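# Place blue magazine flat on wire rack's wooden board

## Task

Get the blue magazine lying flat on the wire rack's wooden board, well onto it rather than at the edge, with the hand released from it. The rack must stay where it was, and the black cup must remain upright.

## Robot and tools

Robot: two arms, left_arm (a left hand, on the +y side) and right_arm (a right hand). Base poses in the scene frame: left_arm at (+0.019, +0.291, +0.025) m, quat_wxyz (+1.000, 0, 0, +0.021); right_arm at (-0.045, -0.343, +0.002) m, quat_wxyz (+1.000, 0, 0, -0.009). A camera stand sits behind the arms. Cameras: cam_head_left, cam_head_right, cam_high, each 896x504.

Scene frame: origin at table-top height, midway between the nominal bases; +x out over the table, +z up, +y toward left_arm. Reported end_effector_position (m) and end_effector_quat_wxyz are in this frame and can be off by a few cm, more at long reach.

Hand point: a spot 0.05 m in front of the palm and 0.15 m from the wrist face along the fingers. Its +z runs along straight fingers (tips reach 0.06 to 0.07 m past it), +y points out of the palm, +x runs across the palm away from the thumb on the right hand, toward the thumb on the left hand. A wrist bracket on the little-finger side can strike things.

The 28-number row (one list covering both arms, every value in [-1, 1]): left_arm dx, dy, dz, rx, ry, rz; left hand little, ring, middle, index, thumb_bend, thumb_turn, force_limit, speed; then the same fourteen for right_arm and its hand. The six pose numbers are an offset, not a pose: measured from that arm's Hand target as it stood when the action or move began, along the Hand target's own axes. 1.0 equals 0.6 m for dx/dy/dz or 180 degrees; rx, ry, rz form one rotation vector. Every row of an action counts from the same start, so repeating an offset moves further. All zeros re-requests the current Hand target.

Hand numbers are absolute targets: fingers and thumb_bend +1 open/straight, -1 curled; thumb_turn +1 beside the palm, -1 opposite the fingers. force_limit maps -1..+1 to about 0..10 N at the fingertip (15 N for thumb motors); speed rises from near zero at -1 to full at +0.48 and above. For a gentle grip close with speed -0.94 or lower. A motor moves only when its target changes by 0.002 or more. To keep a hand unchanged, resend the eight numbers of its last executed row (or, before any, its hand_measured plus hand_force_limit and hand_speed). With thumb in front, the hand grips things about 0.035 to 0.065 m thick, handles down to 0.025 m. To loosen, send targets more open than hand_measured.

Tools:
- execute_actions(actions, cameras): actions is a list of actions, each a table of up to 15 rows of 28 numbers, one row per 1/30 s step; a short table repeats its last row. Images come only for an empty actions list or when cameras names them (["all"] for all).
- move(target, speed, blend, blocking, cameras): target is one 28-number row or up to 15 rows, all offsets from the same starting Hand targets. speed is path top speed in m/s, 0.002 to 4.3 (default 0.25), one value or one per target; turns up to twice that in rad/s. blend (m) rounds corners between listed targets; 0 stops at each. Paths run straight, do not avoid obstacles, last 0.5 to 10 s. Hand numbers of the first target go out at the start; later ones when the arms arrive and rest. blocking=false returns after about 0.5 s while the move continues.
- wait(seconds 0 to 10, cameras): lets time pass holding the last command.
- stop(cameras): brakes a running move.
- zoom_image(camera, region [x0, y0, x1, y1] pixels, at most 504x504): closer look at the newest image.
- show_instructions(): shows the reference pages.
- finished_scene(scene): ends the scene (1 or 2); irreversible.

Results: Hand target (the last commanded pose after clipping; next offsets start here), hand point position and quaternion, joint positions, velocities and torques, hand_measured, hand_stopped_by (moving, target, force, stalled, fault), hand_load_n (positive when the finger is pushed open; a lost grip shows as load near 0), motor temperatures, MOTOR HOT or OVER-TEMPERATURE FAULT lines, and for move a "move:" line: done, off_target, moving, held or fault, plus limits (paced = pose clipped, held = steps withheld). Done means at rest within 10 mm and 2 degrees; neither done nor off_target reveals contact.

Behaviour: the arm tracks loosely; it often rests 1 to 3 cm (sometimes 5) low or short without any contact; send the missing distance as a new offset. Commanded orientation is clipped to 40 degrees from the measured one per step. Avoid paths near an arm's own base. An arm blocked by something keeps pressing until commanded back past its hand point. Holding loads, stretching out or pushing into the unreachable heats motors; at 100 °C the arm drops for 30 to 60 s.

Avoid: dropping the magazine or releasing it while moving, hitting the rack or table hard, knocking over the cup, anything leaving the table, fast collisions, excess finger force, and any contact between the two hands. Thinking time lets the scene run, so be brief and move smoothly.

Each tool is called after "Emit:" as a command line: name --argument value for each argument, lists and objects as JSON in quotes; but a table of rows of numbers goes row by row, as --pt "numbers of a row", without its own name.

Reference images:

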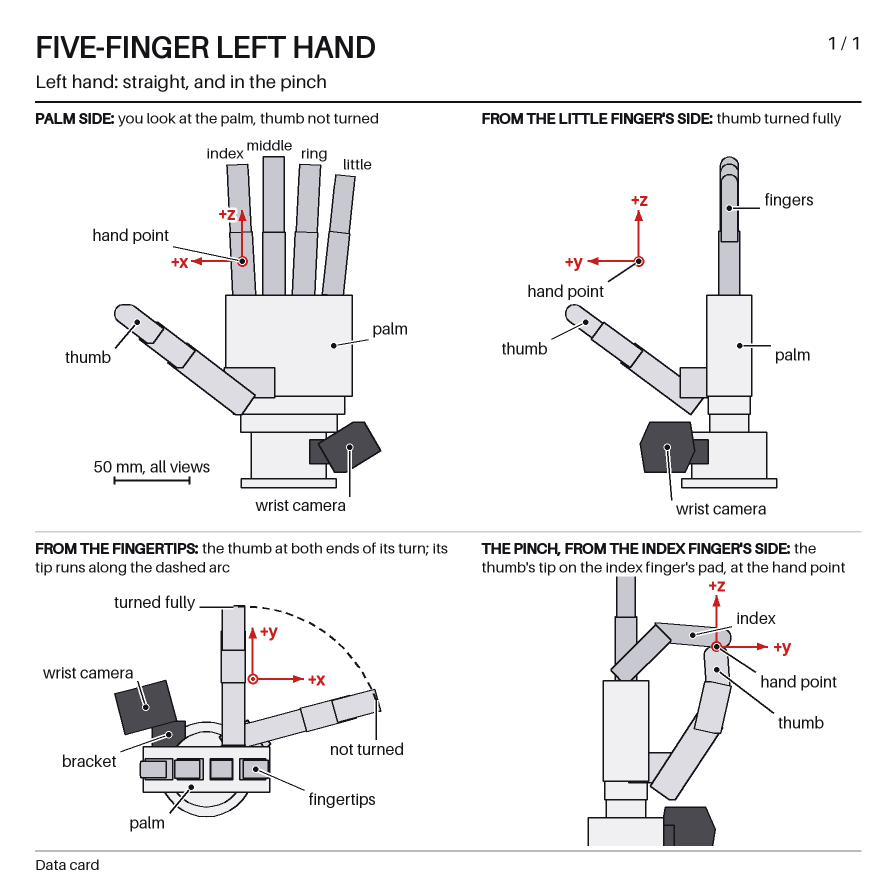

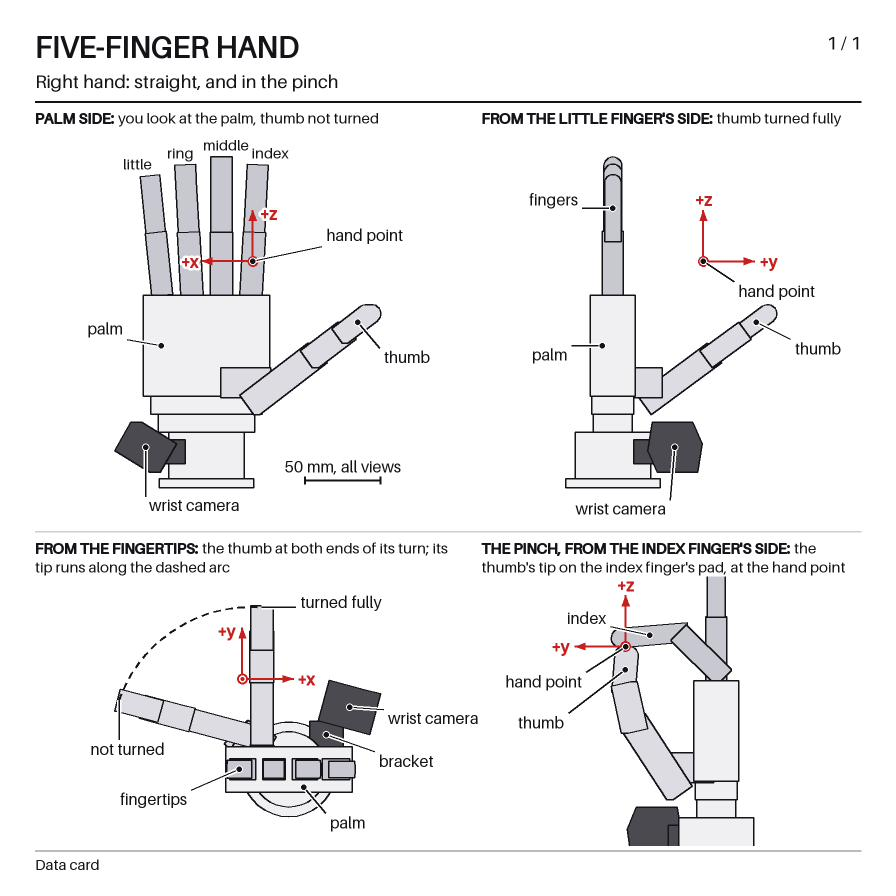

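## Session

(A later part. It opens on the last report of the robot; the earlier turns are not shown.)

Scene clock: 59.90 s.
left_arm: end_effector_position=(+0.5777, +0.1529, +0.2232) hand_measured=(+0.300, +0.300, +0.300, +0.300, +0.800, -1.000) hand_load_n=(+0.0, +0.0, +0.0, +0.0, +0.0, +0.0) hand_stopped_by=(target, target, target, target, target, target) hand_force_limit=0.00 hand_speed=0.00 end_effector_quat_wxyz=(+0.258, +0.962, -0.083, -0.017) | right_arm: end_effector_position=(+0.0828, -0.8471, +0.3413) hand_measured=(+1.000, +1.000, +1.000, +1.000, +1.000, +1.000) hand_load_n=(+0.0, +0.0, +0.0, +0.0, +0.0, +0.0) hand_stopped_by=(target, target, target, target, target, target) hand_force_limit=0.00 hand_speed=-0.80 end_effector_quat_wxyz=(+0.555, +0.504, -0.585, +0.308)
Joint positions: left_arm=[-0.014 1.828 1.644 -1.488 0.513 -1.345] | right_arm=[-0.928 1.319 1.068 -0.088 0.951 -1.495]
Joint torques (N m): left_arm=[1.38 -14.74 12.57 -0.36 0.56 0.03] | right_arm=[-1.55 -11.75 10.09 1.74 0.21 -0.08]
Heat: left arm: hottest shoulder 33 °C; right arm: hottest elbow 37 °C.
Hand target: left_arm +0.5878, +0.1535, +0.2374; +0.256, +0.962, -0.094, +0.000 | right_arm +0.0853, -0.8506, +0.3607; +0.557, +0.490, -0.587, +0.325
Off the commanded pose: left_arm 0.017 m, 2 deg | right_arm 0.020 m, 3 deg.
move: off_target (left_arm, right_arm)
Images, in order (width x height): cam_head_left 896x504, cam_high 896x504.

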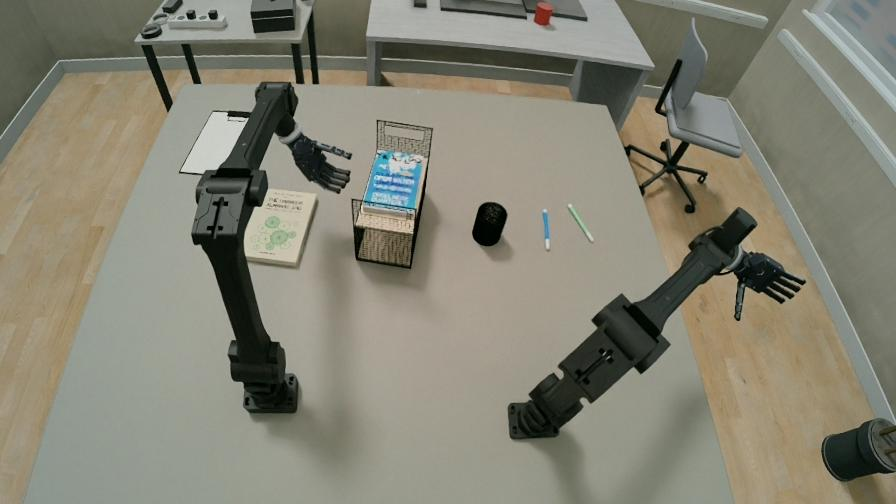

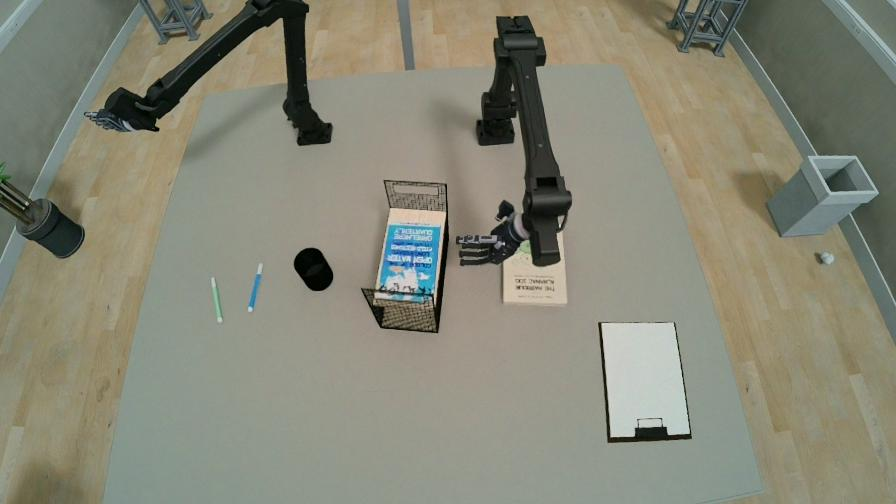

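Emit:
finished_scene --scene 2

The scene is finished: the task was done.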